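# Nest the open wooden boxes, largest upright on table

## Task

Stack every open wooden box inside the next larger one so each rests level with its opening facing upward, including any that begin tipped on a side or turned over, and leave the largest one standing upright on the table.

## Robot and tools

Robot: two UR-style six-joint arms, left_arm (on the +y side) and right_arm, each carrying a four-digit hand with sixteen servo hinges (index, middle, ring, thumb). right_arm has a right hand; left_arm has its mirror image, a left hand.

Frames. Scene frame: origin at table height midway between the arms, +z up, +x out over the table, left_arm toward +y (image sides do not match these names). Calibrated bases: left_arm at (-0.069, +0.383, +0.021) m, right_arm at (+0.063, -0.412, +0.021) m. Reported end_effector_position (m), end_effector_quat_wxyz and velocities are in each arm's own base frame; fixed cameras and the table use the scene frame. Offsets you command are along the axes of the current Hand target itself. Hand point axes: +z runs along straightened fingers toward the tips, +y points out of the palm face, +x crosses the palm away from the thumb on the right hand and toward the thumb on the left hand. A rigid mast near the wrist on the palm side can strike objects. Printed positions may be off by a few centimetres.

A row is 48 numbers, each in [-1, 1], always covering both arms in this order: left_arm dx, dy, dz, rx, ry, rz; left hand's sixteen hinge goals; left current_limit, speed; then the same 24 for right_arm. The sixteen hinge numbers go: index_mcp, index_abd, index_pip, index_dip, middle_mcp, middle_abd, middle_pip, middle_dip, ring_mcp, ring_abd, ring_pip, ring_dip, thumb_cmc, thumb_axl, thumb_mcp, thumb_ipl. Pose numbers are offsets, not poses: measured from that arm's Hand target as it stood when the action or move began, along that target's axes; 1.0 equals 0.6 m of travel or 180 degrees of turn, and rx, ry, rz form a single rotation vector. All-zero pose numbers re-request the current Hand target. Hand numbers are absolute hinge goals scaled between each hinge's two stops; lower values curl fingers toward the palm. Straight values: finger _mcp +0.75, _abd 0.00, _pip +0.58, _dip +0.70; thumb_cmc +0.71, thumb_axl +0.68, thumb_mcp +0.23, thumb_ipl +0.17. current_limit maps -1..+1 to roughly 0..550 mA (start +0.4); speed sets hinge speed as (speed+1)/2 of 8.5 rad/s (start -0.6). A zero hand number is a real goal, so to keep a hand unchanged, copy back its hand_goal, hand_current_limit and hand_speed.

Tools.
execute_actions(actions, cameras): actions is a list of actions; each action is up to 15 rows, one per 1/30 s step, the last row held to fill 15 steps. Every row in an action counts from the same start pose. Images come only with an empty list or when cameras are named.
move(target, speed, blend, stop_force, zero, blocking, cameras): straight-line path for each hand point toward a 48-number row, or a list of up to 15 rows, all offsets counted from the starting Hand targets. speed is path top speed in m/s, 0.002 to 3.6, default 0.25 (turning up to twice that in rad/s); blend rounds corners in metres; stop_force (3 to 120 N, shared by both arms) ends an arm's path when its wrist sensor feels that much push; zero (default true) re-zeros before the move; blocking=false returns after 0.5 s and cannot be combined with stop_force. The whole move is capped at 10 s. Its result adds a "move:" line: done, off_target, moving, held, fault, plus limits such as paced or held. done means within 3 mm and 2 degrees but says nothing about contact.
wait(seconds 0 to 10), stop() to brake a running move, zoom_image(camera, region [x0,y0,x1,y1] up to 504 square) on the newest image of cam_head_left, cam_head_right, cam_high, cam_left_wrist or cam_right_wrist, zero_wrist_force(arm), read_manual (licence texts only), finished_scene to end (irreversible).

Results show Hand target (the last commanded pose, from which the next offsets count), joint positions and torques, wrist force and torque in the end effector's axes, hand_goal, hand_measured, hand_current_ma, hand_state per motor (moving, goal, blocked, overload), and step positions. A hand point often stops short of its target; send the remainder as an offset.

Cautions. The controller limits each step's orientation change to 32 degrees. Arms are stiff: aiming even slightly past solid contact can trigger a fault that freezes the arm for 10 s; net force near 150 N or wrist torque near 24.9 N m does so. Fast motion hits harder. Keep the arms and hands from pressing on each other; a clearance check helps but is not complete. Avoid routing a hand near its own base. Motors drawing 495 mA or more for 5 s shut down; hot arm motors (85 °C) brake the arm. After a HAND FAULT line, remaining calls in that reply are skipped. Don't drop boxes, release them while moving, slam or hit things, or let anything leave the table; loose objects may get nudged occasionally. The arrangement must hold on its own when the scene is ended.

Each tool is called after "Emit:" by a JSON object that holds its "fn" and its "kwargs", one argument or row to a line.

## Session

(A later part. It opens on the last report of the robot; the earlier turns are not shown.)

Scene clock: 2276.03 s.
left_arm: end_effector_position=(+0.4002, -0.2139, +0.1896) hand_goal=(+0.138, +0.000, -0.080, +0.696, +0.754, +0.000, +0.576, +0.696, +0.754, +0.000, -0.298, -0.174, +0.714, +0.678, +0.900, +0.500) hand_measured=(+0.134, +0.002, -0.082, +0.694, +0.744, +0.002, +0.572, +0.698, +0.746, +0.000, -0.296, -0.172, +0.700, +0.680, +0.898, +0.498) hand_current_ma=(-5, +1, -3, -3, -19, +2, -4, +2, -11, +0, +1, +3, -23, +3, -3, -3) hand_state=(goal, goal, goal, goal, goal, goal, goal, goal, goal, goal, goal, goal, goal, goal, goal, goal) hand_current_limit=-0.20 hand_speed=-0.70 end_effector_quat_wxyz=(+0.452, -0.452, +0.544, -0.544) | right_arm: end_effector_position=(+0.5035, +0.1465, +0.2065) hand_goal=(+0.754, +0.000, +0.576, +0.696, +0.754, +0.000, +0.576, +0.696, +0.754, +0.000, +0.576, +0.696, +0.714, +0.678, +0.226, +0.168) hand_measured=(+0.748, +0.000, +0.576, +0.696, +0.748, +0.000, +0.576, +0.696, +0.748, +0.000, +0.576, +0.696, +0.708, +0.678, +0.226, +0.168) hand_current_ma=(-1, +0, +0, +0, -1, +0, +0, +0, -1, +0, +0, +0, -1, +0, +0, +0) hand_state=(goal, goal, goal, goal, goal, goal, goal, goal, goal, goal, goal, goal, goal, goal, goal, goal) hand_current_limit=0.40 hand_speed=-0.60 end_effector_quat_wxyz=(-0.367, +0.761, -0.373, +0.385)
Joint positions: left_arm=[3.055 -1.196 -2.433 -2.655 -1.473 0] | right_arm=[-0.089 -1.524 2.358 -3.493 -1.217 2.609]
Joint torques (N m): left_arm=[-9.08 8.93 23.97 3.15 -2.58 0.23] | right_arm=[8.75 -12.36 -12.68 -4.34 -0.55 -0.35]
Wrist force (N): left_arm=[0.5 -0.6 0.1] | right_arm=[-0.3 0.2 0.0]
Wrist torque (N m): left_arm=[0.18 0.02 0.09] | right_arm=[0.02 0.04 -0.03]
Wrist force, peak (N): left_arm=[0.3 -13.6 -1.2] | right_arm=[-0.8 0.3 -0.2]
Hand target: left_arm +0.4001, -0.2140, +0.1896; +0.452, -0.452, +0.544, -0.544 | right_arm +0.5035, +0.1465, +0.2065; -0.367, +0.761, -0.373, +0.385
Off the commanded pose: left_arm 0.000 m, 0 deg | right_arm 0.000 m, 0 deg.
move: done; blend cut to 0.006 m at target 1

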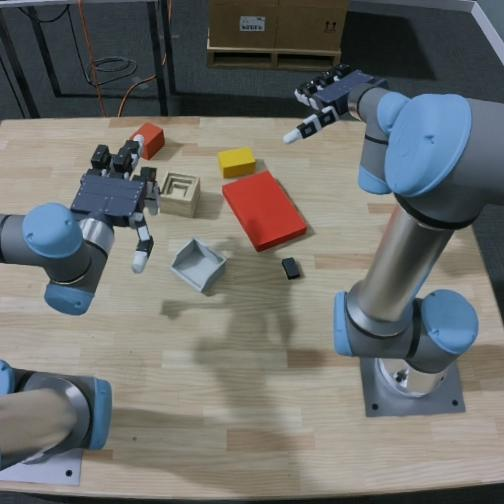

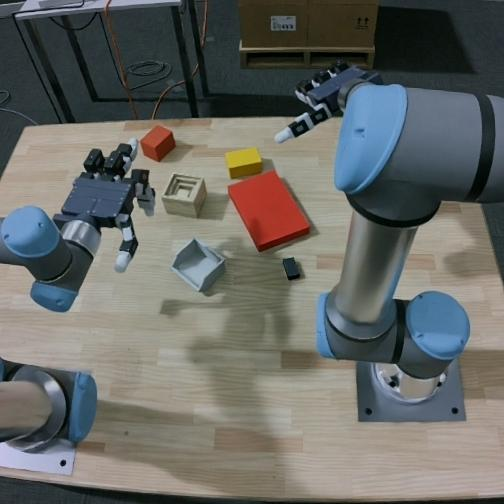

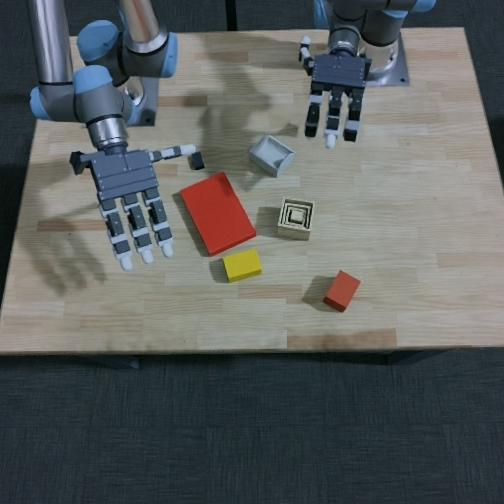

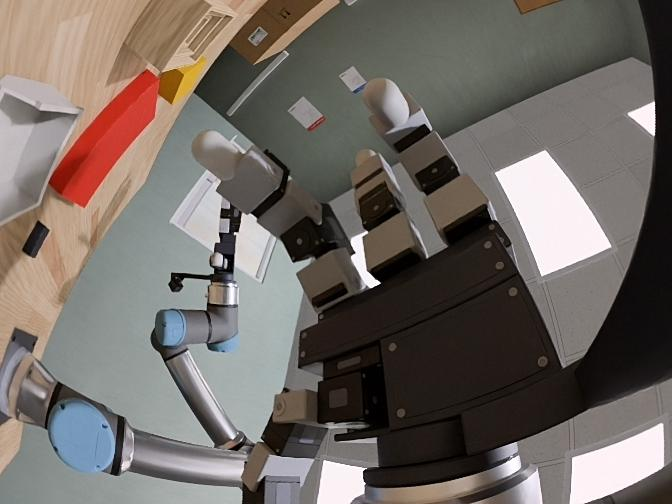

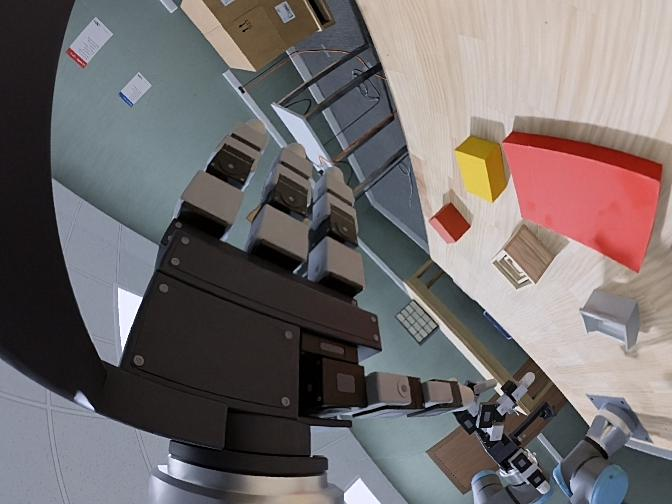

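Emit:
{"fn": "move", "kwargs": {
  "target": [
    [0,0,0.0,0,0,0,-0.6945,-0.1,0.679,0.812,0.754,0,0.576,0.696,0.754,0,-0.299,-0.174,-0.571,0.678,-0.091,0.457,0.2,-0.6,0,0,0,0,0,0,0.754,0,0.576,0.696,0.754,0,0.576,0.696,0.754,0,0.576,0.696,0.714,0.678,0.226,0.168,0.4,-0.6],
    [0.013,0,0.4073,0,0,0,-0.6945,-0.1,0.679,0.812,0.754,0,0.576,0.696,0.754,0,-0.299,-0.174,-0.571,0.678,-0.091,0.457,0.2,-0.6,0,0,0,0,0,0,0.754,0,0.576,0.696,0.754,0,0.576,0.696,0.754,0,0.576,0.696,0.714,0.678,0.226,0.168,0.4,-0.6],
    [0.013,0.122,0.4073,0,0,0,-0.6945,-0.1,0.679,0.812,0.754,0,0.576,0.696,0.754,0,-0.299,-0.174,-0.571,0.678,-0.091,0.457,0.2,-0.6,0,0,0,0,0,0,0.754,0,0.576,0.696,0.754,0,0.576,0.696,0.754,0,0.576,0.696,0.714,0.678,0.226,0.168,0.4,-0.6]
  ],
  "speed": 0.15,
  "cameras": ["all"]
}}

Emit:
{"fn": "zoom_image", "kwargs": {
  "camera": "cam_high",
  "region": [270, 185, 330, 245]
}}

Emit:
{"fn": "zoom_image", "kwargs": {
  "camera": "cam_right_wrist",
  "region": [480, 220, 550, 290]
}}

Emit:
{"fn": "zoom_image", "kwargs": {
  "camera": "cam_head_right",
  "region": [150, 150, 220, 220]
}}

Scene clock: 2401.03 s.
left_arm: end_effector_position=(+0.6388, -0.2666, +0.1163) hand_goal=(-0.694, -0.100, +0.680, +0.812, +0.754, +0.000, +0.576, +0.696, +0.754, +0.000, -0.298, -0.174, -0.570, +0.678, -0.090, +0.458) hand_measured=(-0.692, -0.096, +0.678, +0.810, +0.744, +0.002, +0.572, +0.698, +0.746, +0.000, -0.296, -0.172, -0.568, +0.680, -0.086, +0.460) hand_current_ma=(+2, +4, -2, -3, -19, +2, -4, +2, -11, +0, +1, +3, +2, +2, +8, +2) hand_state=(goal, goal, goal, goal, goal, goal, goal, goal, goal, goal, goal, goal, goal, goal, goal, goal) hand_current_limit=0.20 hand_speed=-0.60 end_effector_quat_wxyz=(+0.452, -0.452, +0.544, -0.544) | right_arm: end_effector_position=(+0.5035, +0.1465, +0.2065) hand_goal=(+0.754, +0.000, +0.576, +0.696, +0.754, +0.000, +0.576, +0.696, +0.754, +0.000, +0.576, +0.696, +0.714, +0.678, +0.226, +0.168) hand_measured=(+0.748, +0.000, +0.576, +0.696, +0.748, +0.000, +0.576, +0.696, +0.748, +0.000, +0.576, +0.696, +0.708, +0.678, +0.226, +0.168) hand_current_ma=(-1, +0, +0, +0, -1, +0, +0, +0, -1, +0, +0, +0, -1, +0, +0, +0) hand_state=(goal, goal, goal, goal, goal, goal, goal, goal, goal, goal, goal, goal, goal, goal, goal, goal) hand_current_limit=0.40 hand_speed=-0.60 end_effector_quat_wxyz=(-0.367, +0.761, -0.373, +0.385)
Joint positions: left_arm=[2.982 -1.931 -1.933 -2.42 -1.545 0] | right_arm=[-0.089 -1.524 2.358 -3.493 -1.217 2.609]
Joint torques (N m): left_arm=[0.46 40.4 23.62 2.33 0.25 -0.19] | right_arm=[8.33 -12.75 -12.36 -4.31 -0.36 -0.25]
Wrist force (N): left_arm=[0.4 -0.8 0.4] | right_arm=[-0.1 -0.1 0.2]
Wrist torque (N m): left_arm=[0.13 0.04 0.05] | right_arm=[-0.04 0.01 -0.02]
Wrist force, peak (N): left_arm=[0.1 -2.5 0.0] | right_arm=[-0.8 0.2 -0.3]
Hand target: left_arm +0.6388, -0.2666, +0.1164; +0.452, -0.452, +0.544, -0.544 | right_arm +0.5035, +0.1465, +0.2065; -0.367, +0.761, -0.373, +0.385
Off the commanded pose: left_arm 0.000 m, 0 deg | right_arm 0.000 m, 0 deg.
move: done

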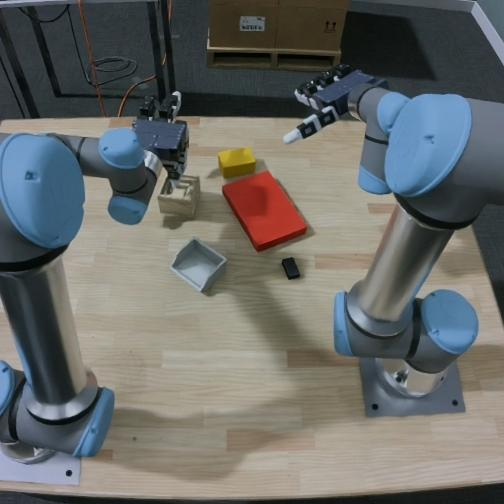

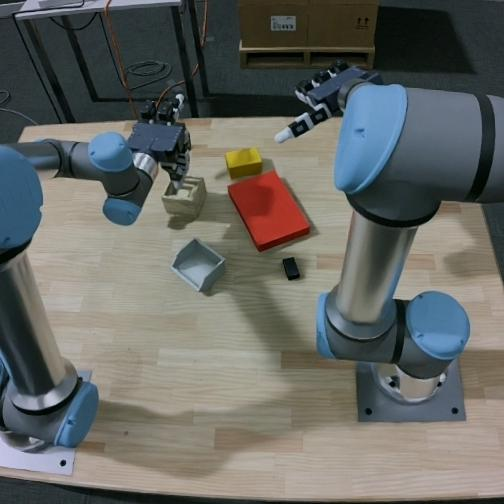

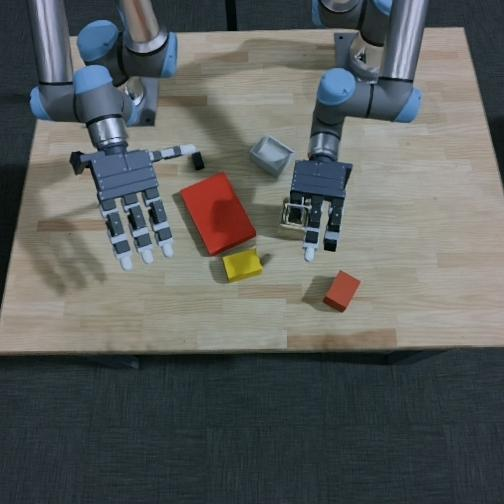

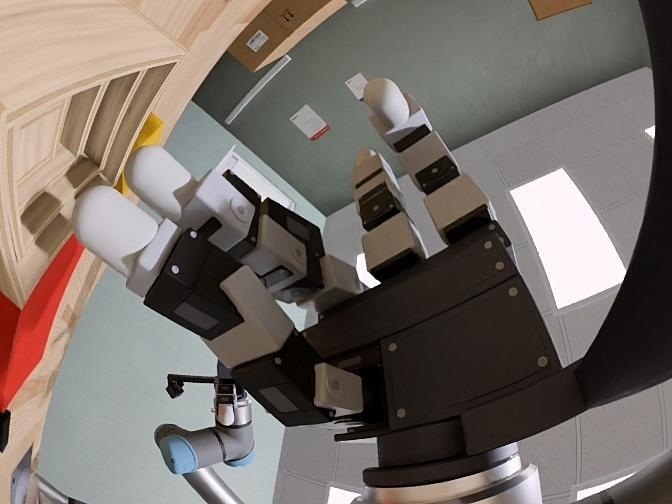

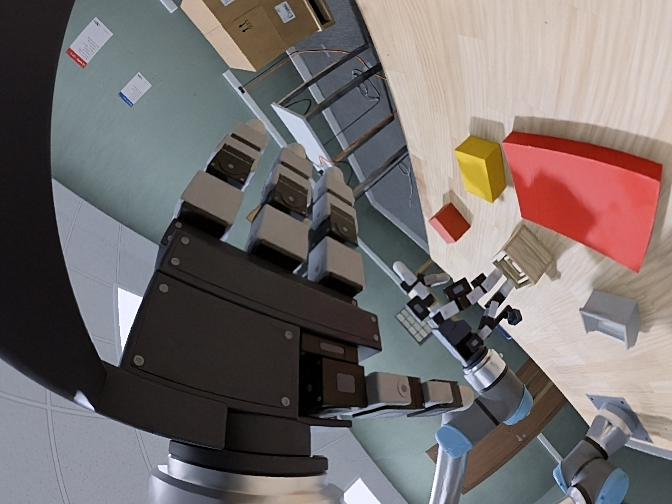

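Scaled by 8.400 from the camera's 504x504 image, which has a finer 720x720 frame.

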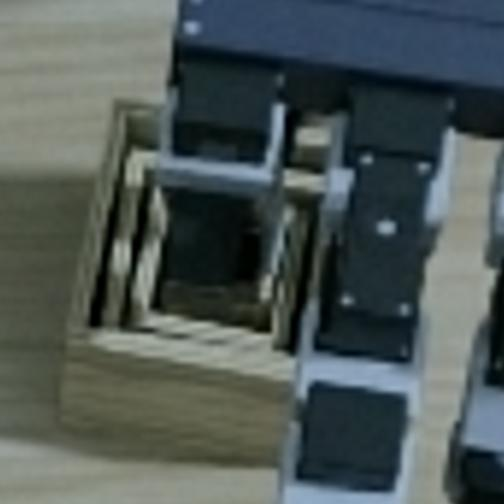

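Scaled by 7.200 from the camera's 672x504 image, which has a finer 960x720 frame.

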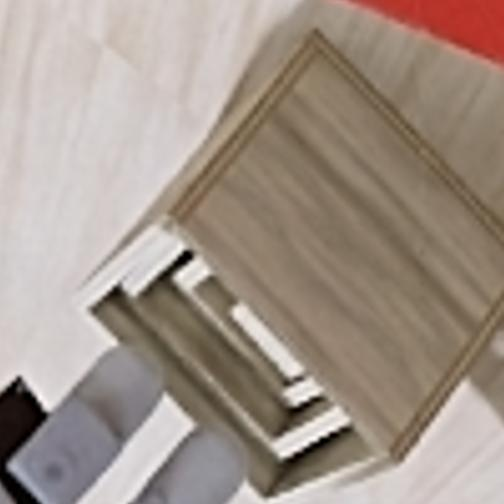

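Scaled by 7.200 from the camera's 504x504 image, which has a finer 720x720 frame.

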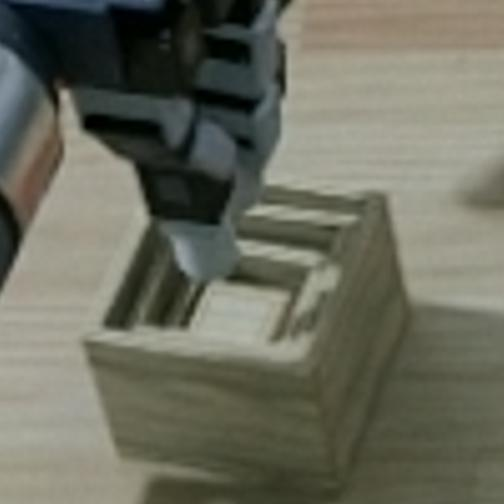

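Emit:
{"fn": "move", "kwargs": {
  "target": [0,0.055,0.0,0,0,0,-0.6945,-0.1,0.679,0.812,0.754,0,0.576,0.696,0.754,0,-0.299,-0.174,-0.571,0.678,-0.091,0.457,0.2,-0.6,0,0,0,0,0,0,0.754,0,0.576,0.696,0.754,0,0.576,0.696,0.754,0,0.576,0.696,0.714,0.678,0.226,0.168,0.4,-0.6],
  "speed": 0.015,
  "stop_force": 3,
  "cameras": ["cam_high","cam_head_right","cam_right_wrist","cam_left_wrist"]
}}

Emit:
{"fn": "zoom_image", "kwargs": {
  "camera": "cam_high",
  "region": [270, 185, 330, 245]
}}

Emit:
{"fn": "zoom_image", "kwargs": {
  "camera": "cam_right_wrist",
  "region": [485, 235, 535, 285]
}}

Emit:
{"fn": "zoom_image", "kwargs": {
  "camera": "cam_head_right",
  "region": [160, 165, 210, 215]
}}

Scene clock: 2425.80 s.
left_arm: end_effector_position=(+0.6388, -0.2666, +0.0866) hand_goal=(-0.694, -0.100, +0.680, +0.812, +0.754, +0.000, +0.576, +0.696, +0.754, +0.000, -0.298, -0.174, -0.570, +0.678, -0.090, +0.458) hand_measured=(-0.698, -0.098, +0.682, +0.816, +0.744, +0.002, +0.572, +0.698, +0.746, +0.000, -0.296, -0.172, -0.568, +0.680, -0.086, +0.460) hand_current_ma=(-4, +3, +3, +6, -19, +2, -4, +2, -11, +0, +1, +3, +2, +2, +8, +2) hand_state=(goal, goal, goal, goal, goal, goal, goal, goal, goal, goal, goal, goal, goal, goal, goal, goal) hand_current_limit=0.20 hand_speed=-0.60 end_effector_quat_wxyz=(+0.452, -0.452, +0.544, -0.544) | right_arm: end_effector_position=(+0.5035, +0.1465, +0.2065) hand_goal=(+0.754, +0.000, +0.576, +0.696, +0.754, +0.000, +0.576, +0.696, +0.754, +0.000, +0.576, +0.696, +0.714, +0.678, +0.226, +0.168) hand_measured=(+0.748, +0.000, +0.576, +0.696, +0.748, +0.000, +0.576, +0.696, +0.748, +0.000, +0.576, +0.696, +0.708, +0.678, +0.226, +0.168) hand_current_ma=(-1, +0, +0, +0, -1, +0, +0, +0, -1, +0, +0, +0, -1, +0, +0, +0) hand_state=(goal, goal, goal, goal, goal, goal, goal, goal, goal, goal, goal, goal, goal, goal, goal, goal) hand_current_limit=0.40 hand_speed=-0.60 end_effector_quat_wxyz=(-0.367, +0.761, -0.373, +0.385)
Joint positions: left_arm=[2.982 -1.983 -1.956 -2.344 -1.545 0] | right_arm=[-0.089 -1.524 2.358 -3.493 -1.217 2.609]
Joint torques (N m): left_arm=[-2.32 45.5 24.22 3.28 -1.45 -1.74] | right_arm=[8.15 -12.62 -12.53 -4.31 -0.49 -0.35]
Wrist force (N): left_arm=[0.5 -3.5 0.6] | right_arm=[-0.3 -0.1 0.1]
Wrist torque (N m): left_arm=[0.01 0.03 0.01] | right_arm=[-0.01 0.03 -0.03]
Wrist force, peak (N): left_arm=[0.6 -7.9 1.2] | right_arm=[-0.7 0.2 -0.4]
Hand target: left_arm +0.6388, -0.2666, +0.0866; +0.452, -0.452, +0.544, -0.544 (not the last commanded pose) | right_arm +0.5035, +0.1465, +0.2065; -0.367, +0.761, -0.373, +0.385
Off the commanded pose: left_arm 0.003 m, 0 deg | right_arm 0.000 m, 0 deg.
move: contact (left_arm)
Images, in order (width x height): cam_head_right 504x504, cam_high 504x504, cam_left_wrist 672x504, cam_right_wrist 672x504.

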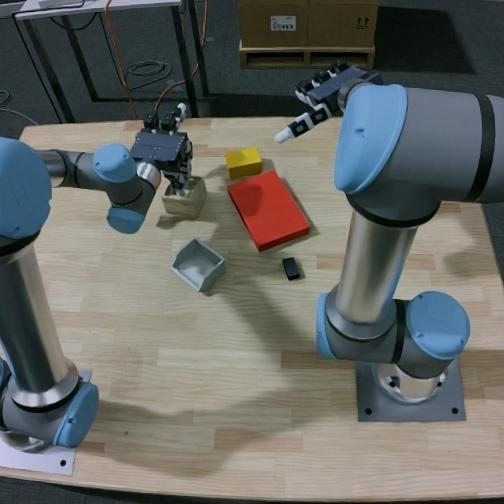

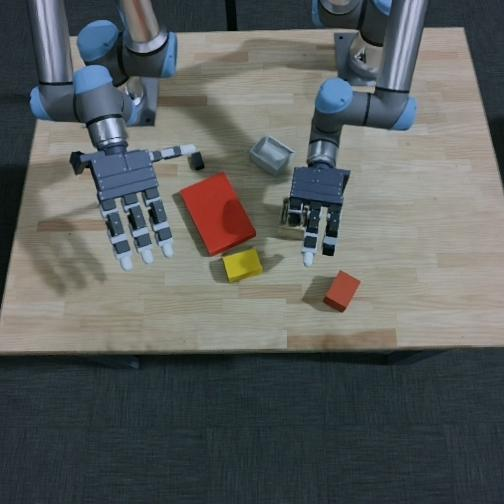

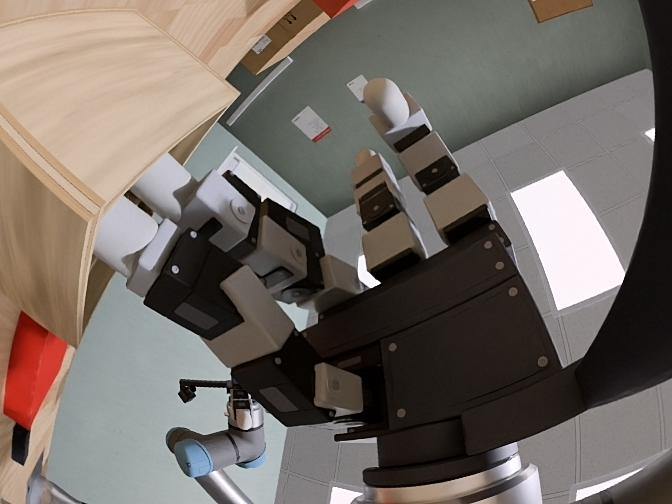

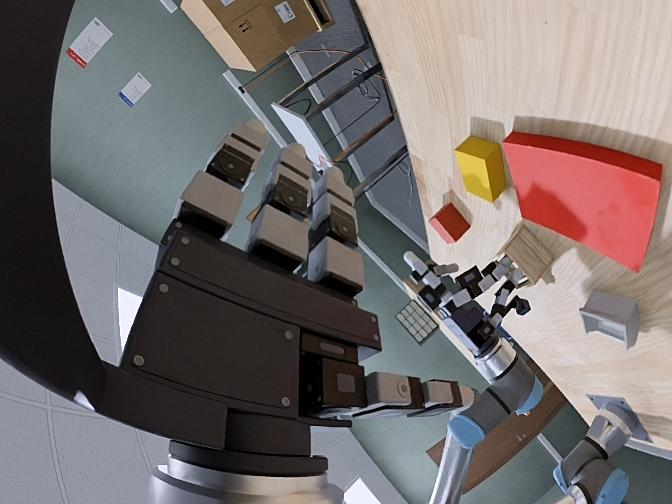

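Scaled by 8.400 from the camera's 504x504 image, which has a finer 720x720 frame.

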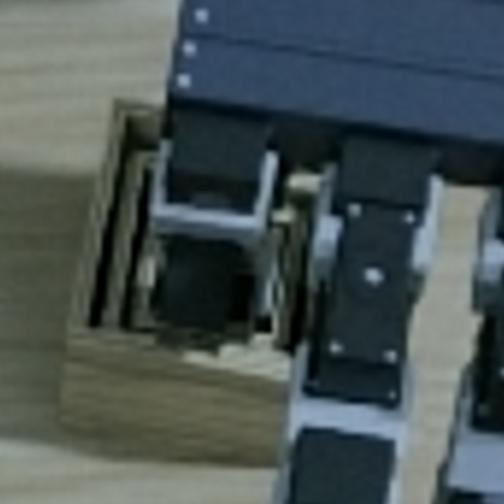

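Scaled by 10.080 from the camera's 672x504 image, which has a finer 960x720 frame.

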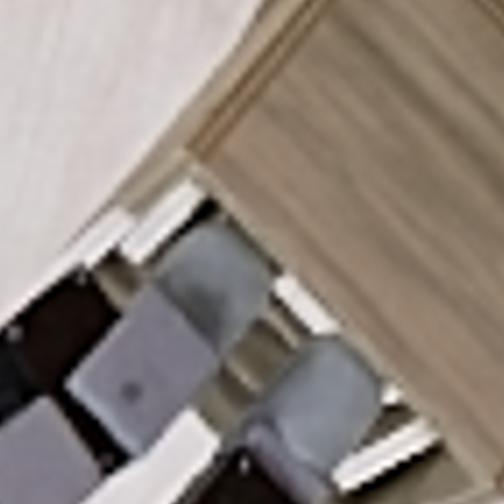

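Scaled by 10.080 from the camera's 504x504 image, which has a finer 720x720 frame.

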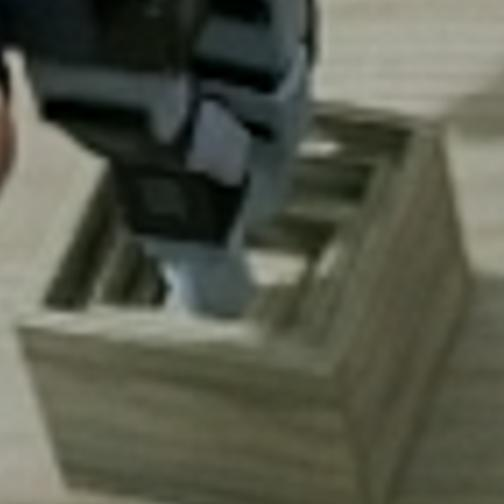

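Emit:
{"fn": "move", "kwargs": {
  "target": [0,0.0,0.0,0,0,0,-0.60,-0.1,0.679,0.812,0.754,0,0.576,0.696,0.754,0,-0.299,-0.174,-0.571,0.678,-0.01,0.457,0.2,-0.8,0,0,0,0,0,0,0.754,0,0.576,0.696,0.754,0,0.576,0.696,0.754,0,0.576,0.696,0.714,0.678,0.226,0.168,0.4,-0.6],
  "speed": 0.015,
  "cameras": ["cam_high","cam_head_right","cam_right_wrist"]
}}

Emit:
{"fn": "zoom_image", "kwargs": {
  "camera": "cam_right_wrist",
  "region": [485, 235, 535, 285]
}}

Emit:
{"fn": "zoom_image", "kwargs": {
  "camera": "cam_head_right",
  "region": [160, 165, 210, 215]
}}

Scene clock: 2433.13 s.
left_arm: end_effector_position=(+0.6389, -0.2666, +0.0866) hand_goal=(-0.600, -0.100, +0.680, +0.812, +0.754, +0.000, +0.576, +0.696, +0.754, +0.000, -0.298, -0.174, -0.570, +0.678, -0.010, +0.458) hand_measured=(-0.676, -0.098, +0.662, +0.806, +0.744, +0.002, +0.572, +0.698, +0.746, +0.000, -0.296, -0.172, -0.568, +0.680, -0.070, +0.448) hand_current_ma=(-255, +3, -32, -9, -19, +2, -4, +2, -11, +0, +1, +3, +2, +2, -236, -24) hand_state=(blocked, goal, goal, goal, goal, goal, goal, goal, goal, goal, goal, goal, goal, goal, blocked, goal) hand_current_limit=0.20 hand_speed=-0.80 end_effector_quat_wxyz=(+0.452, -0.452, +0.544, -0.544) | right_arm: end_effector_position=(+0.5035, +0.1465, +0.2065) hand_goal=(+0.754, +0.000, +0.576, +0.696, +0.754, +0.000, +0.576, +0.696, +0.754, +0.000, +0.576, +0.696, +0.714, +0.678, +0.226, +0.168) hand_measured=(+0.748, +0.000, +0.576, +0.696, +0.748, +0.000, +0.576, +0.696, +0.748, +0.000, +0.576, +0.696, +0.708, +0.678, +0.226, +0.168) hand_current_ma=(-1, +0, +0, +0, -1, +0, +0, +0, -1, +0, +0, +0, -1, +0, +0, +0) hand_state=(goal, goal, goal, goal, goal, goal, goal, goal, goal, goal, goal, goal, goal, goal, goal, goal) hand_current_limit=0.40 hand_speed=-0.60 end_effector_quat_wxyz=(-0.367, +0.761, -0.373, +0.385)
Joint positions: left_arm=[2.982 -1.983 -1.956 -2.344 -1.545 0] | right_arm=[-0.089 -1.524 2.358 -3.493 -1.217 2.609]
Joint torques (N m): left_arm=[-2.94 40.4 20.28 1.32 -1.17 -1.74] | right_arm=[8.39 -12.24 -12.19 -4.38 -0.4 -0.33]
Wrist force (N): left_arm=[1.1 -7.5 1.2] | right_arm=[-0.3 0.0 0.2]
Wrist torque (N m): left_arm=[-0.20 0.00 -0.06] | right_arm=[-0.01 0.03 -0.03]
Wrist force, peak (N): left_arm=[0.6 -7.9 0.9] | right_arm=[-0.6 0.4 -0.1]
Hand target: left_arm +0.6388, -0.2666, +0.0866; +0.452, -0.452, +0.544, -0.544 | right_arm +0.5035, +0.1465, +0.2065; -0.367, +0.761, -0.373, +0.385
Off the commanded pose: left_arm 0.000 m, 0 deg | right_arm 0.000 m, 0 deg.
move: done
Images, in order (width x height): cam_head_right 504x504, cam_high 504x504, cam_right_wrist 672x504.

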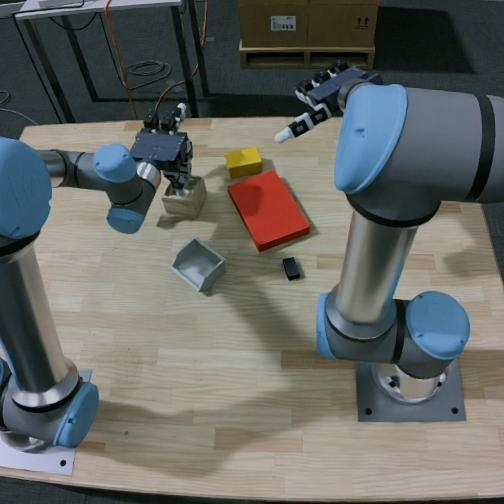

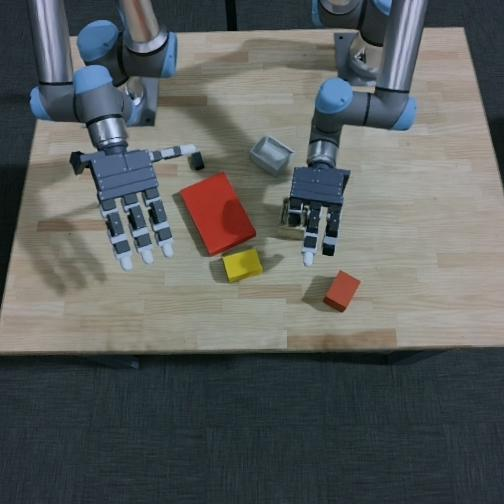

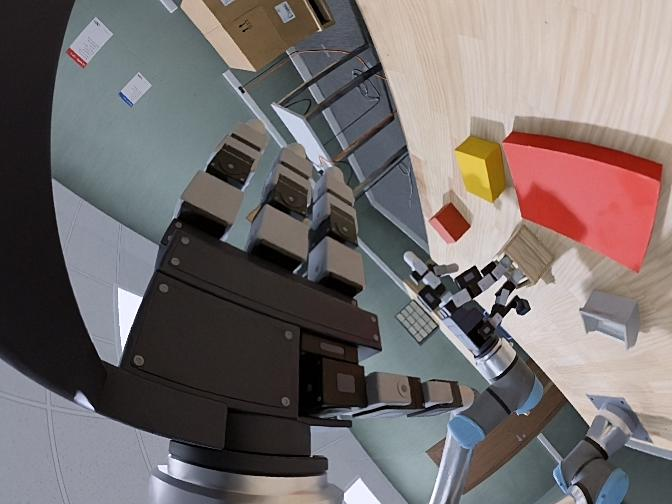

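Scaled by 10.080 from the camera's 672x504 image, which has a finer 960x720 frame.

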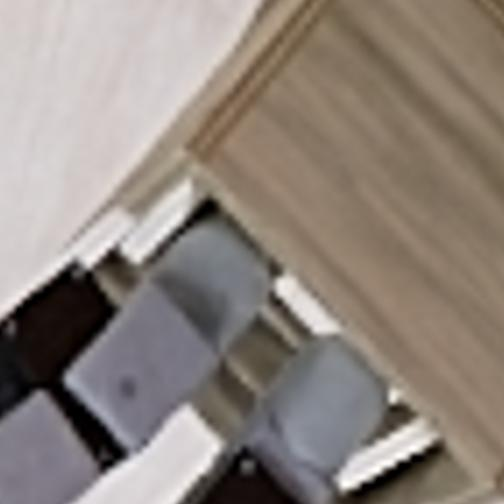

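Scaled by 10.080 from the camera's 504x504 image, which has a finer 720x720 frame.

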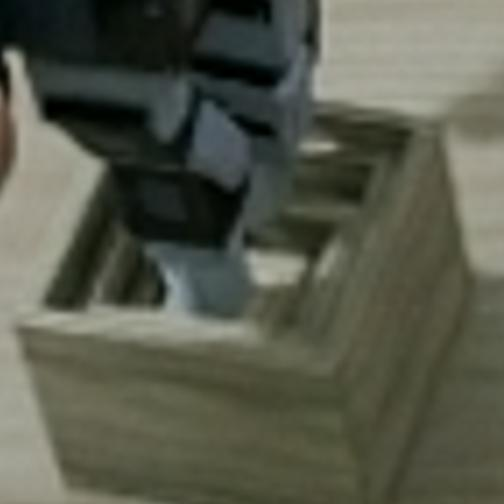

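Emit:
{"fn": "move", "kwargs": {
  "target": [0,-0.035,0.0,0,0,0,-0.58,-0.1,0.679,0.812,0.754,0,0.576,0.696,0.754,0,-0.299,-0.174,-0.571,0.678,0.01,0.457,0.3,-0.8,0,0,0,0,0,0,0.754,0,0.576,0.696,0.754,0,0.576,0.696,0.754,0,0.576,0.696,0.714,0.678,0.226,0.168,0.4,-0.6],
  "speed": 0.02,
  "cameras": ["cam_high","cam_head_right","cam_right_wrist"]
}}

Emit:
{"fn": "zoom_image", "kwargs": {
  "camera": "cam_right_wrist",
  "region": [475, 225, 545, 295]
}}

Emit:
{"fn": "zoom_image", "kwargs": {
  "camera": "cam_head_right",
  "region": [150, 155, 220, 225]
}}

Scene clock: 2440.23 s.
left_arm: end_effector_position=(+0.6389, -0.2666, +0.1078) hand_goal=(-0.580, -0.100, +0.680, +0.812, +0.754, +0.000, +0.576, +0.696, +0.754, +0.000, -0.298, -0.174, -0.570, +0.678, +0.010, +0.458) hand_measured=(-0.584, -0.098, +0.676, +0.810, +0.744, +0.002, +0.572, +0.698, +0.746, +0.000, -0.296, -0.172, -0.568, +0.680, +0.008, +0.456) hand_current_ma=(-3, +2, -3, -3, -19, +2, -4, +2, -11, +0, +1, +3, +1, +2, -1, -3) hand_state=(goal, goal, goal, goal, goal, goal, goal, goal, goal, goal, goal, goal, goal, goal, goal, goal) hand_current_limit=0.30 hand_speed=-0.80 end_effector_quat_wxyz=(+0.452, -0.452, +0.544, -0.544) | right_arm: end_effector_position=(+0.5035, +0.1465, +0.2065) hand_goal=(+0.754, +0.000, +0.576, +0.696, +0.754, +0.000, +0.576, +0.696, +0.754, +0.000, +0.576, +0.696, +0.714, +0.678, +0.226, +0.168) hand_measured=(+0.748, +0.000, +0.576, +0.696, +0.748, +0.000, +0.576, +0.696, +0.748, +0.000, +0.576, +0.696, +0.708, +0.678, +0.226, +0.168) hand_current_ma=(-1, +0, +0, +0, -1, +0, +0, +0, -1, +0, +0, +0, -1, +0, +0, +0) hand_state=(goal, goal, goal, goal, goal, goal, goal, goal, goal, goal, goal, goal, goal, goal, goal, goal) hand_current_limit=0.40 hand_speed=-0.60 end_effector_quat_wxyz=(-0.367, +0.761, -0.373, +0.385)
Joint positions: left_arm=[2.982 -1.945 -1.94 -2.398 -1.545 0] | right_arm=[-0.089 -1.524 2.358 -3.493 -1.217 2.609]
Joint torques (N m): left_arm=[-5.86 24.74 15.73 4.21 -1.73 -1.93] | right_arm=[8.93 -12.34 -12.15 -4.38 -0.41 -0.24]
Wrist force (N): left_arm=[0.3 -0.7 0.2] | right_arm=[-0.5 -0.1 -0.2]
Wrist torque (N m): left_arm=[0.15 0.04 0.04] | right_arm=[0.00 0.06 -0.05]
Wrist force, peak (N): left_arm=[0.8 -8.6 1.1] | right_arm=[-0.6 0.0 -0.4]
Hand target: left_arm +0.6388, -0.2666, +0.1076; +0.452, -0.452, +0.544, -0.544 | right_arm +0.5035, +0.1465, +0.2065; -0.367, +0.761, -0.373, +0.385
Off the commanded pose: left_arm 0.000 m, 0 deg | right_arm 0.000 m, 0 deg.
move: done
Images, in order (width x height): cam_head_right 504x504, cam_high 504x504, cam_right_wrist 672x504.

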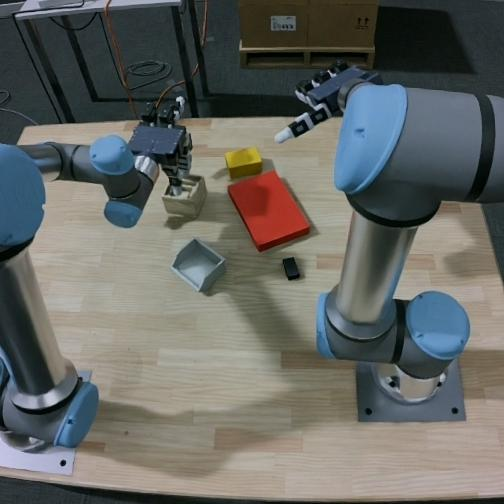

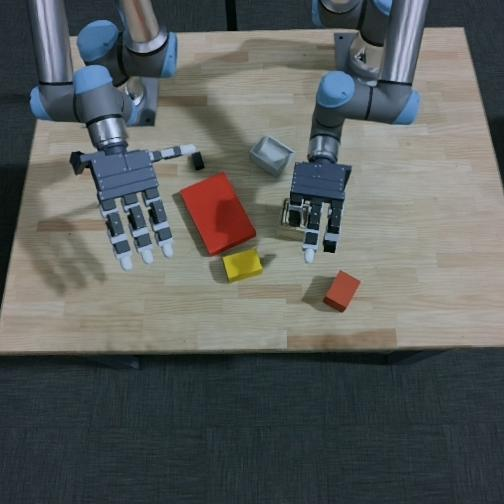

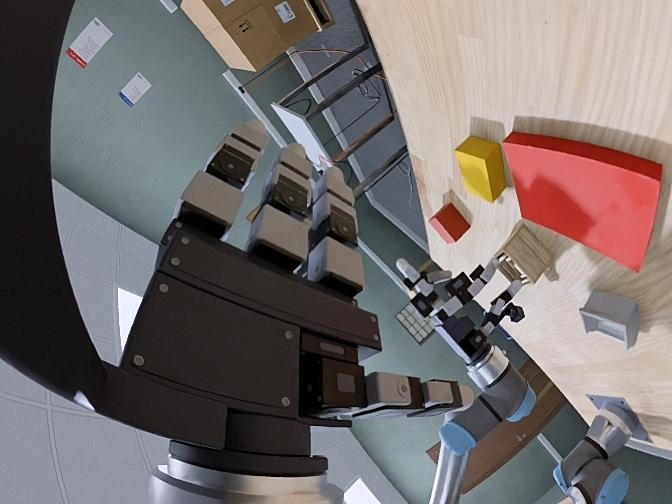

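Scaled by 7.200 from the camera's 672x504 image, which has a finer 960x720 frame.

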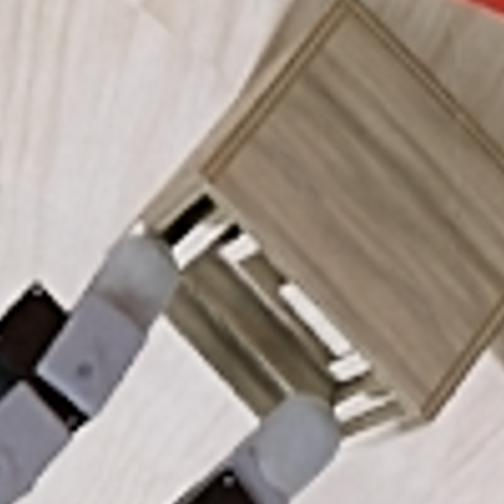

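Scaled by 7.200 from the camera's 504x504 image, which has a finer 720x720 frame.

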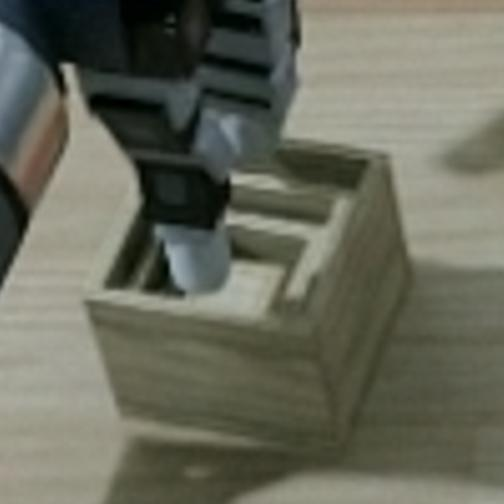

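Emit:
{"fn": "move", "kwargs": {
  "target": [
    [0,0,0.0,0,0,0,-0.6945,-0.1,0.679,0.812,0.754,0,0.576,0.696,0.754,0,-0.299,-0.174,-0.571,0.678,-0.091,0.457,0.3,-0.6,0,0,0,0,0,0,0.754,0,0.576,0.696,0.754,0,0.576,0.696,0.754,0,0.576,0.696,0.714,0.678,0.226,0.168,0.4,-0.6],
    [0,0.026,0.0,0,0,0,-0.6945,-0.1,0.679,0.812,0.754,0,0.576,0.696,0.754,0,-0.299,-0.174,-0.571,0.678,-0.091,0.457,0.3,-0.6,0,0,0,0,0,0,0.754,0,0.576,0.696,0.754,0,0.576,0.696,0.754,0,0.576,0.696,0.714,0.678,0.226,0.168,0.4,-0.6]
  ],
  "speed": 0.05,
  "cameras": ["cam_high","cam_head_right","cam_right_wrist"]
}}

Emit:
{"fn": "zoom_image", "kwargs": {
  "camera": "cam_right_wrist",
  "region": [485, 235, 535, 285]
}}

Emit:
{"fn": "zoom_image", "kwargs": {
  "camera": "cam_head_right",
  "region": [160, 165, 210, 215]
}}

Scene clock: 2455.87 s.
left_arm: end_effector_position=(+0.6388, -0.2666, +0.0917) hand_goal=(-0.694, -0.100, +0.680, +0.812, +0.754, +0.000, +0.576, +0.696, +0.754, +0.000, -0.298, -0.174, -0.570, +0.678, -0.090, +0.458) hand_measured=(-0.692, -0.098, +0.678, +0.810, +0.744, +0.002, +0.572, +0.698, +0.746, +0.000, -0.296, -0.172, -0.568, +0.680, -0.084, +0.456) hand_current_ma=(+3, +2, -3, -3, -19, +2, -4, +2, -11, +0, +1, +3, +1, +2, +9, -3) hand_state=(goal, goal, goal, goal, goal, goal, goal, goal, goal, goal, goal, goal, goal, goal, goal, goal) hand_current_limit=0.30 hand_speed=-0.60 end_effector_quat_wxyz=(+0.452, -0.452, +0.544, -0.544) end_effector_velocity=(+0.000, +0.000, +0.001) end_effector_angular_velocity=(+0.002, +0.001, +0.001) | right_arm: end_effector_position=(+0.5035, +0.1465, +0.2065) hand_goal=(+0.754, +0.000, +0.576, +0.696, +0.754, +0.000, +0.576, +0.696, +0.754, +0.000, +0.576, +0.696, +0.714, +0.678, +0.226, +0.168) hand_measured=(+0.748, +0.000, +0.576, +0.696, +0.748, +0.000, +0.576, +0.696, +0.748, +0.000, +0.576, +0.696, +0.708, +0.678, +0.226, +0.168) hand_current_ma=(-1, +0, +0, +0, -1, +0, +0, +0, -1, +0, +0, +0, -1, +0, +0, +0) hand_state=(goal, goal, goal, goal, goal, goal, goal, goal, goal, goal, goal, goal, goal, goal, goal, goal) hand_current_limit=0.40 hand_speed=-0.60 end_effector_quat_wxyz=(-0.367, +0.761, -0.373, +0.385)
Joint positions: left_arm=[2.982 -1.973 -1.953 -2.358 -1.545 0] | right_arm=[-0.089 -1.524 2.358 -3.493 -1.217 2.609]
Joint velocities: left_arm=[0 0.002 0.002 -0.005 -0.001 0.001] | right_arm=[within noise]
Joint torques (N m): left_arm=[-5.81 47.04 22.7 -0.45 -2.02 -1.53] | right_arm=[8.81 -12.15 -11.9 -4.38 -0.46 -0.35]
Wrist force (N): left_arm=[0.2 -0.8 0.4] | right_arm=[-0.3 -0.1 -0.2]
Wrist torque (N m): left_arm=[0.11 0.05 0.04] | right_arm=[0.00 0.04 -0.04]
Wrist force, peak (N): left_arm=[0.4 -1.6 0.2] | right_arm=[-0.7 0.3 -0.4]
Hand target: left_arm +0.6388, -0.2666, +0.0920; +0.452, -0.452, +0.544, -0.544 | right_arm +0.5035, +0.1465, +0.2065; -0.367, +0.761, -0.373, +0.385
Off the commanded pose: left_arm 0.000 m, 0 deg | right_arm 0.000 m, 0 deg.
move: done
Images, in order (width x height): cam_head_right 504x504, cam_high 504x504, cam_right_wrist 672x504.

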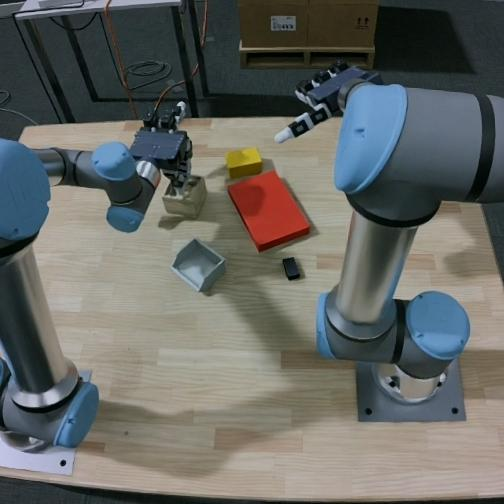

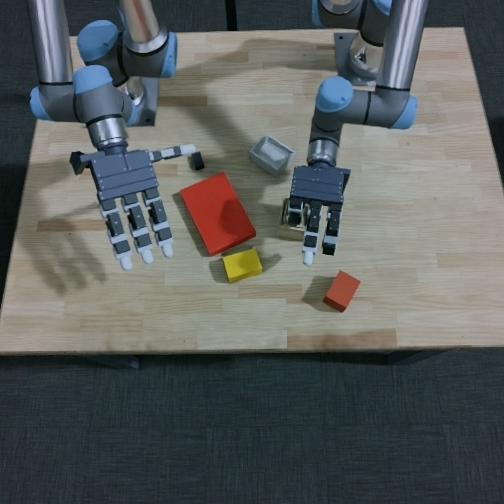

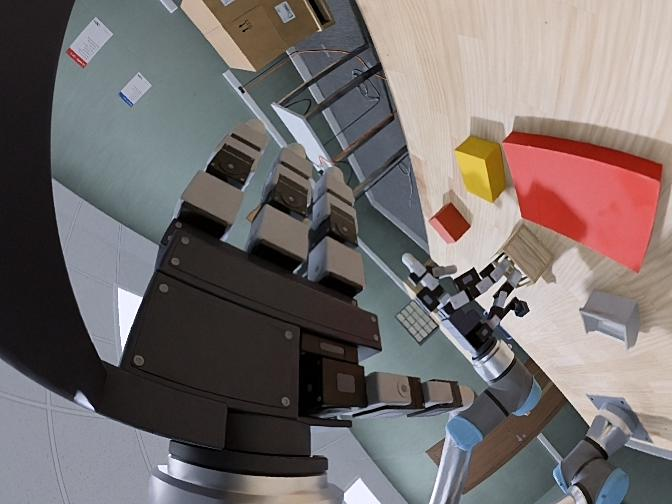

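Scaled by 10.080 from the camera's 672x504 image, which has a finer 960x720 frame.

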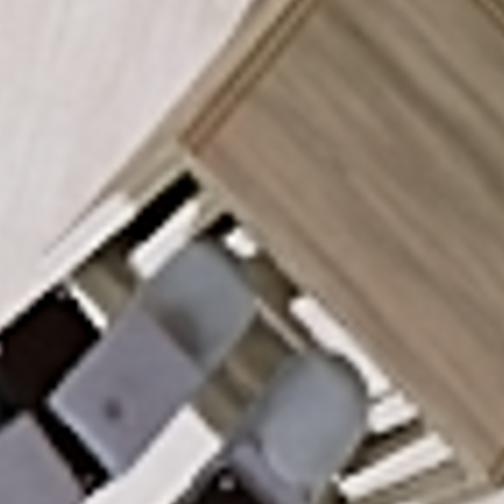

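Scaled by 10.080 from the camera's 504x504 image, which has a finer 720x720 frame.

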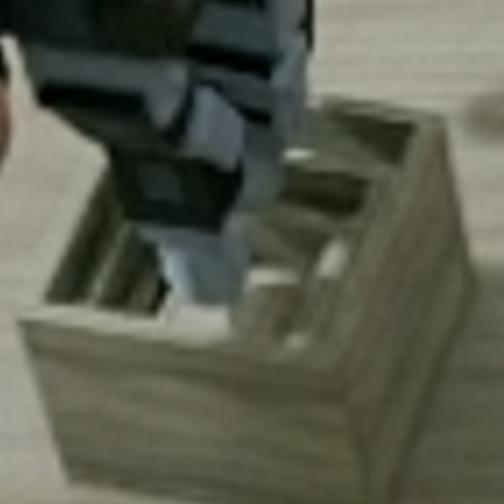

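Emit:
{"fn": "move", "kwargs": {
  "target": [
    [0,0,-0.006,0,0,0,-0.6945,-0.1,0.679,0.812,0.754,0,0.576,0.696,0.754,0,-0.299,-0.174,-0.571,0.678,-0.091,0.457,0.3,-0.6,0,0,0,0,0,0,0.754,0,0.576,0.696,0.754,0,0.576,0.696,0.754,0,0.576,0.696,0.714,0.678,0.226,0.168,0.4,-0.6],
    [0,0.02,-0.006,0,0,0,-0.6945,-0.1,0.679,0.812,0.754,0,0.576,0.696,0.754,0,-0.299,-0.174,-0.571,0.678,-0.091,0.457,0.3,-0.6,0,0,0,0,0,0,0.754,0,0.576,0.696,0.754,0,0.576,0.696,0.754,0,0.576,0.696,0.714,0.678,0.226,0.168,0.4,-0.6]
  ],
  "speed": 0.01,
  "stop_force": 3,
  "cameras": ["cam_high","cam_head_right","cam_right_wrist"]
}}

Emit:
{"fn": "zoom_image", "kwargs": {
  "camera": "cam_right_wrist",
  "region": [485, 235, 535, 285]
}}

Emit:
{"fn": "zoom_image", "kwargs": {
  "camera": "cam_high",
  "region": [275, 195, 325, 245]
}}

Scene clock: 2465.80 s.
left_arm: end_effector_position=(+0.6353, -0.2659, +0.0867) hand_goal=(-0.694, -0.100, +0.680, +0.812, +0.754, +0.000, +0.576, +0.696, +0.754, +0.000, -0.298, -0.174, -0.570, +0.678, -0.090, +0.458) hand_measured=(-0.696, -0.098, +0.682, +0.816, +0.744, +0.002, +0.572, +0.698, +0.746, +0.000, -0.296, -0.172, -0.568, +0.680, -0.084, +0.456) hand_current_ma=(-2, +1, +2, +4, -19, +2, -4, +2, -11, +0, +1, +3, +1, +2, +9, -3) hand_state=(goal, goal, goal, goal, goal, goal, goal, goal, goal, goal, goal, goal, goal, goal, goal, goal) hand_current_limit=0.30 hand_speed=-0.60 end_effector_quat_wxyz=(+0.452, -0.452, +0.544, -0.544) | right_arm: end_effector_position=(+0.5035, +0.1465, +0.2065) hand_goal=(+0.754, +0.000, +0.576, +0.696, +0.754, +0.000, +0.576, +0.696, +0.754, +0.000, +0.576, +0.696, +0.714, +0.678, +0.226, +0.168) hand_measured=(+0.748, +0.000, +0.576, +0.696, +0.748, +0.000, +0.576, +0.696, +0.748, +0.000, +0.576, +0.696, +0.708, +0.678, +0.226, +0.168) hand_current_ma=(-1, +0, +0, +0, -1, +0, +0, +0, -1, +0, +0, +0, -1, +0, +0, +0) hand_state=(goal, goal, goal, goal, goal, goal, goal, goal, goal, goal, goal, goal, goal, goal, goal, goal) hand_current_limit=0.40 hand_speed=-0.60 end_effector_quat_wxyz=(-0.367, +0.761, -0.373, +0.385)
Joint positions: left_arm=[2.983 -1.976 -1.967 -2.341 -1.545 0] | right_arm=[-0.089 -1.524 2.358 -3.493 -1.217 2.609]
Joint torques (N m): left_arm=[8.21 45.55 24.09 -0.3 1.15 -1.54] | right_arm=[8.16 -12.16 -12.18 -4.35 -0.44 -0.3]
Wrist force (N): left_arm=[0.4 -3.7 0.3] | right_arm=[-0.6 0.0 -0.2]
Wrist torque (N m): left_arm=[0.05 0.05 -0.02] | right_arm=[0.01 0.08 -0.06]
Wrist force, peak (N): left_arm=[0.6 -7.0 0.7] | right_arm=[-0.7 0.3 -0.2]
Hand target: left_arm +0.6353, -0.2659, +0.0867; +0.452, -0.452, +0.544, -0.544 (not the last commanded pose) | right_arm +0.5035, +0.1465, +0.2065; -0.367, +0.761, -0.373, +0.385
Off the commanded pose: left_arm 0.007 m, 0 deg | right_arm 0.000 m, 0 deg.
move: contact (left_arm); path passed 1 of 2 targets
Images, in order (width x height): cam_head_right 504x504, cam_high 504x504, cam_right_wrist 672x504.

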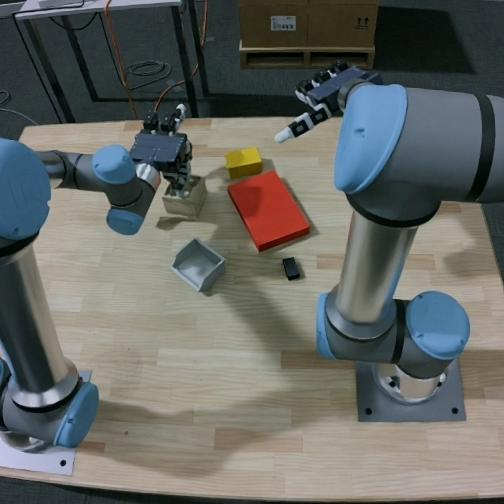

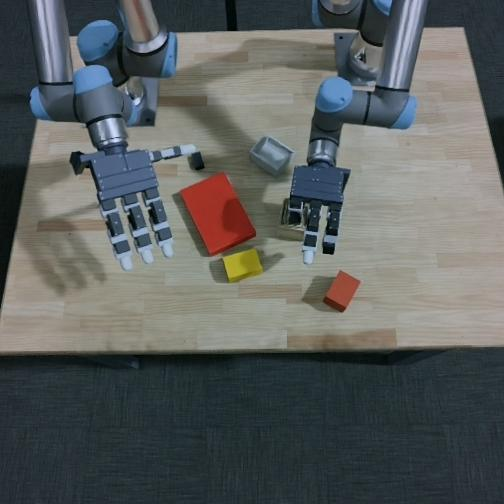

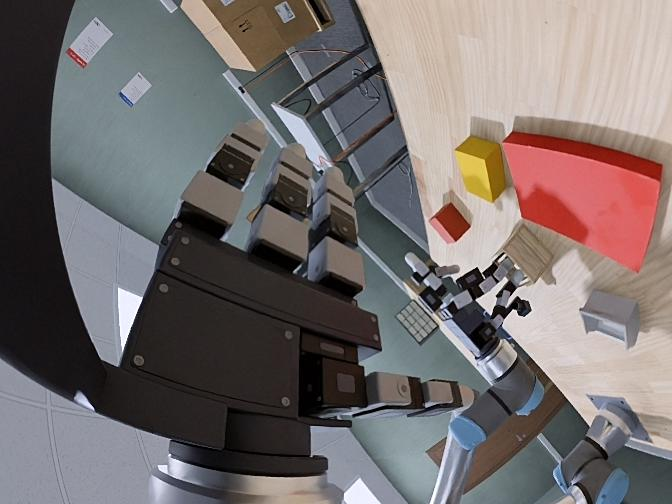

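Scaled by 10.080 from the camera's 672x504 image, which has a finer 960x720 frame.

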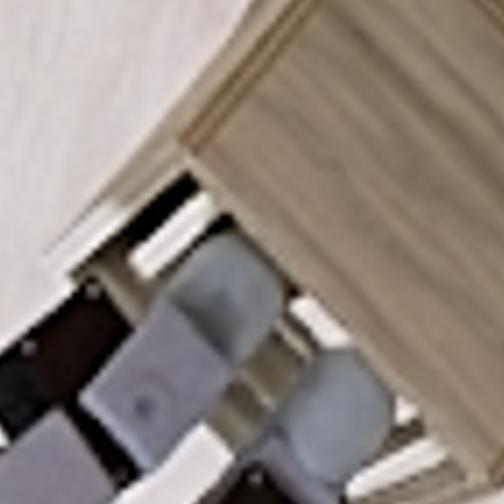

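Scaled by 10.080 from the camera's 504x504 image, which has a finer 720x720 frame.

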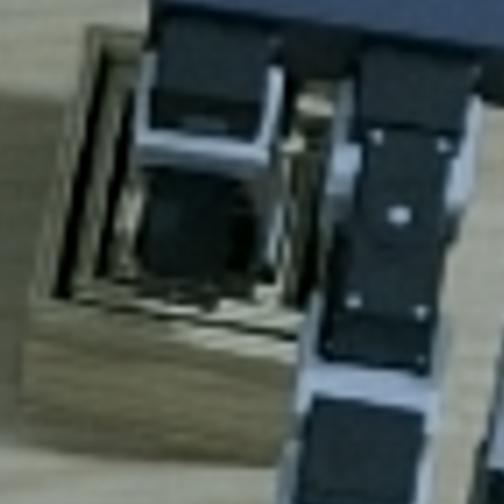

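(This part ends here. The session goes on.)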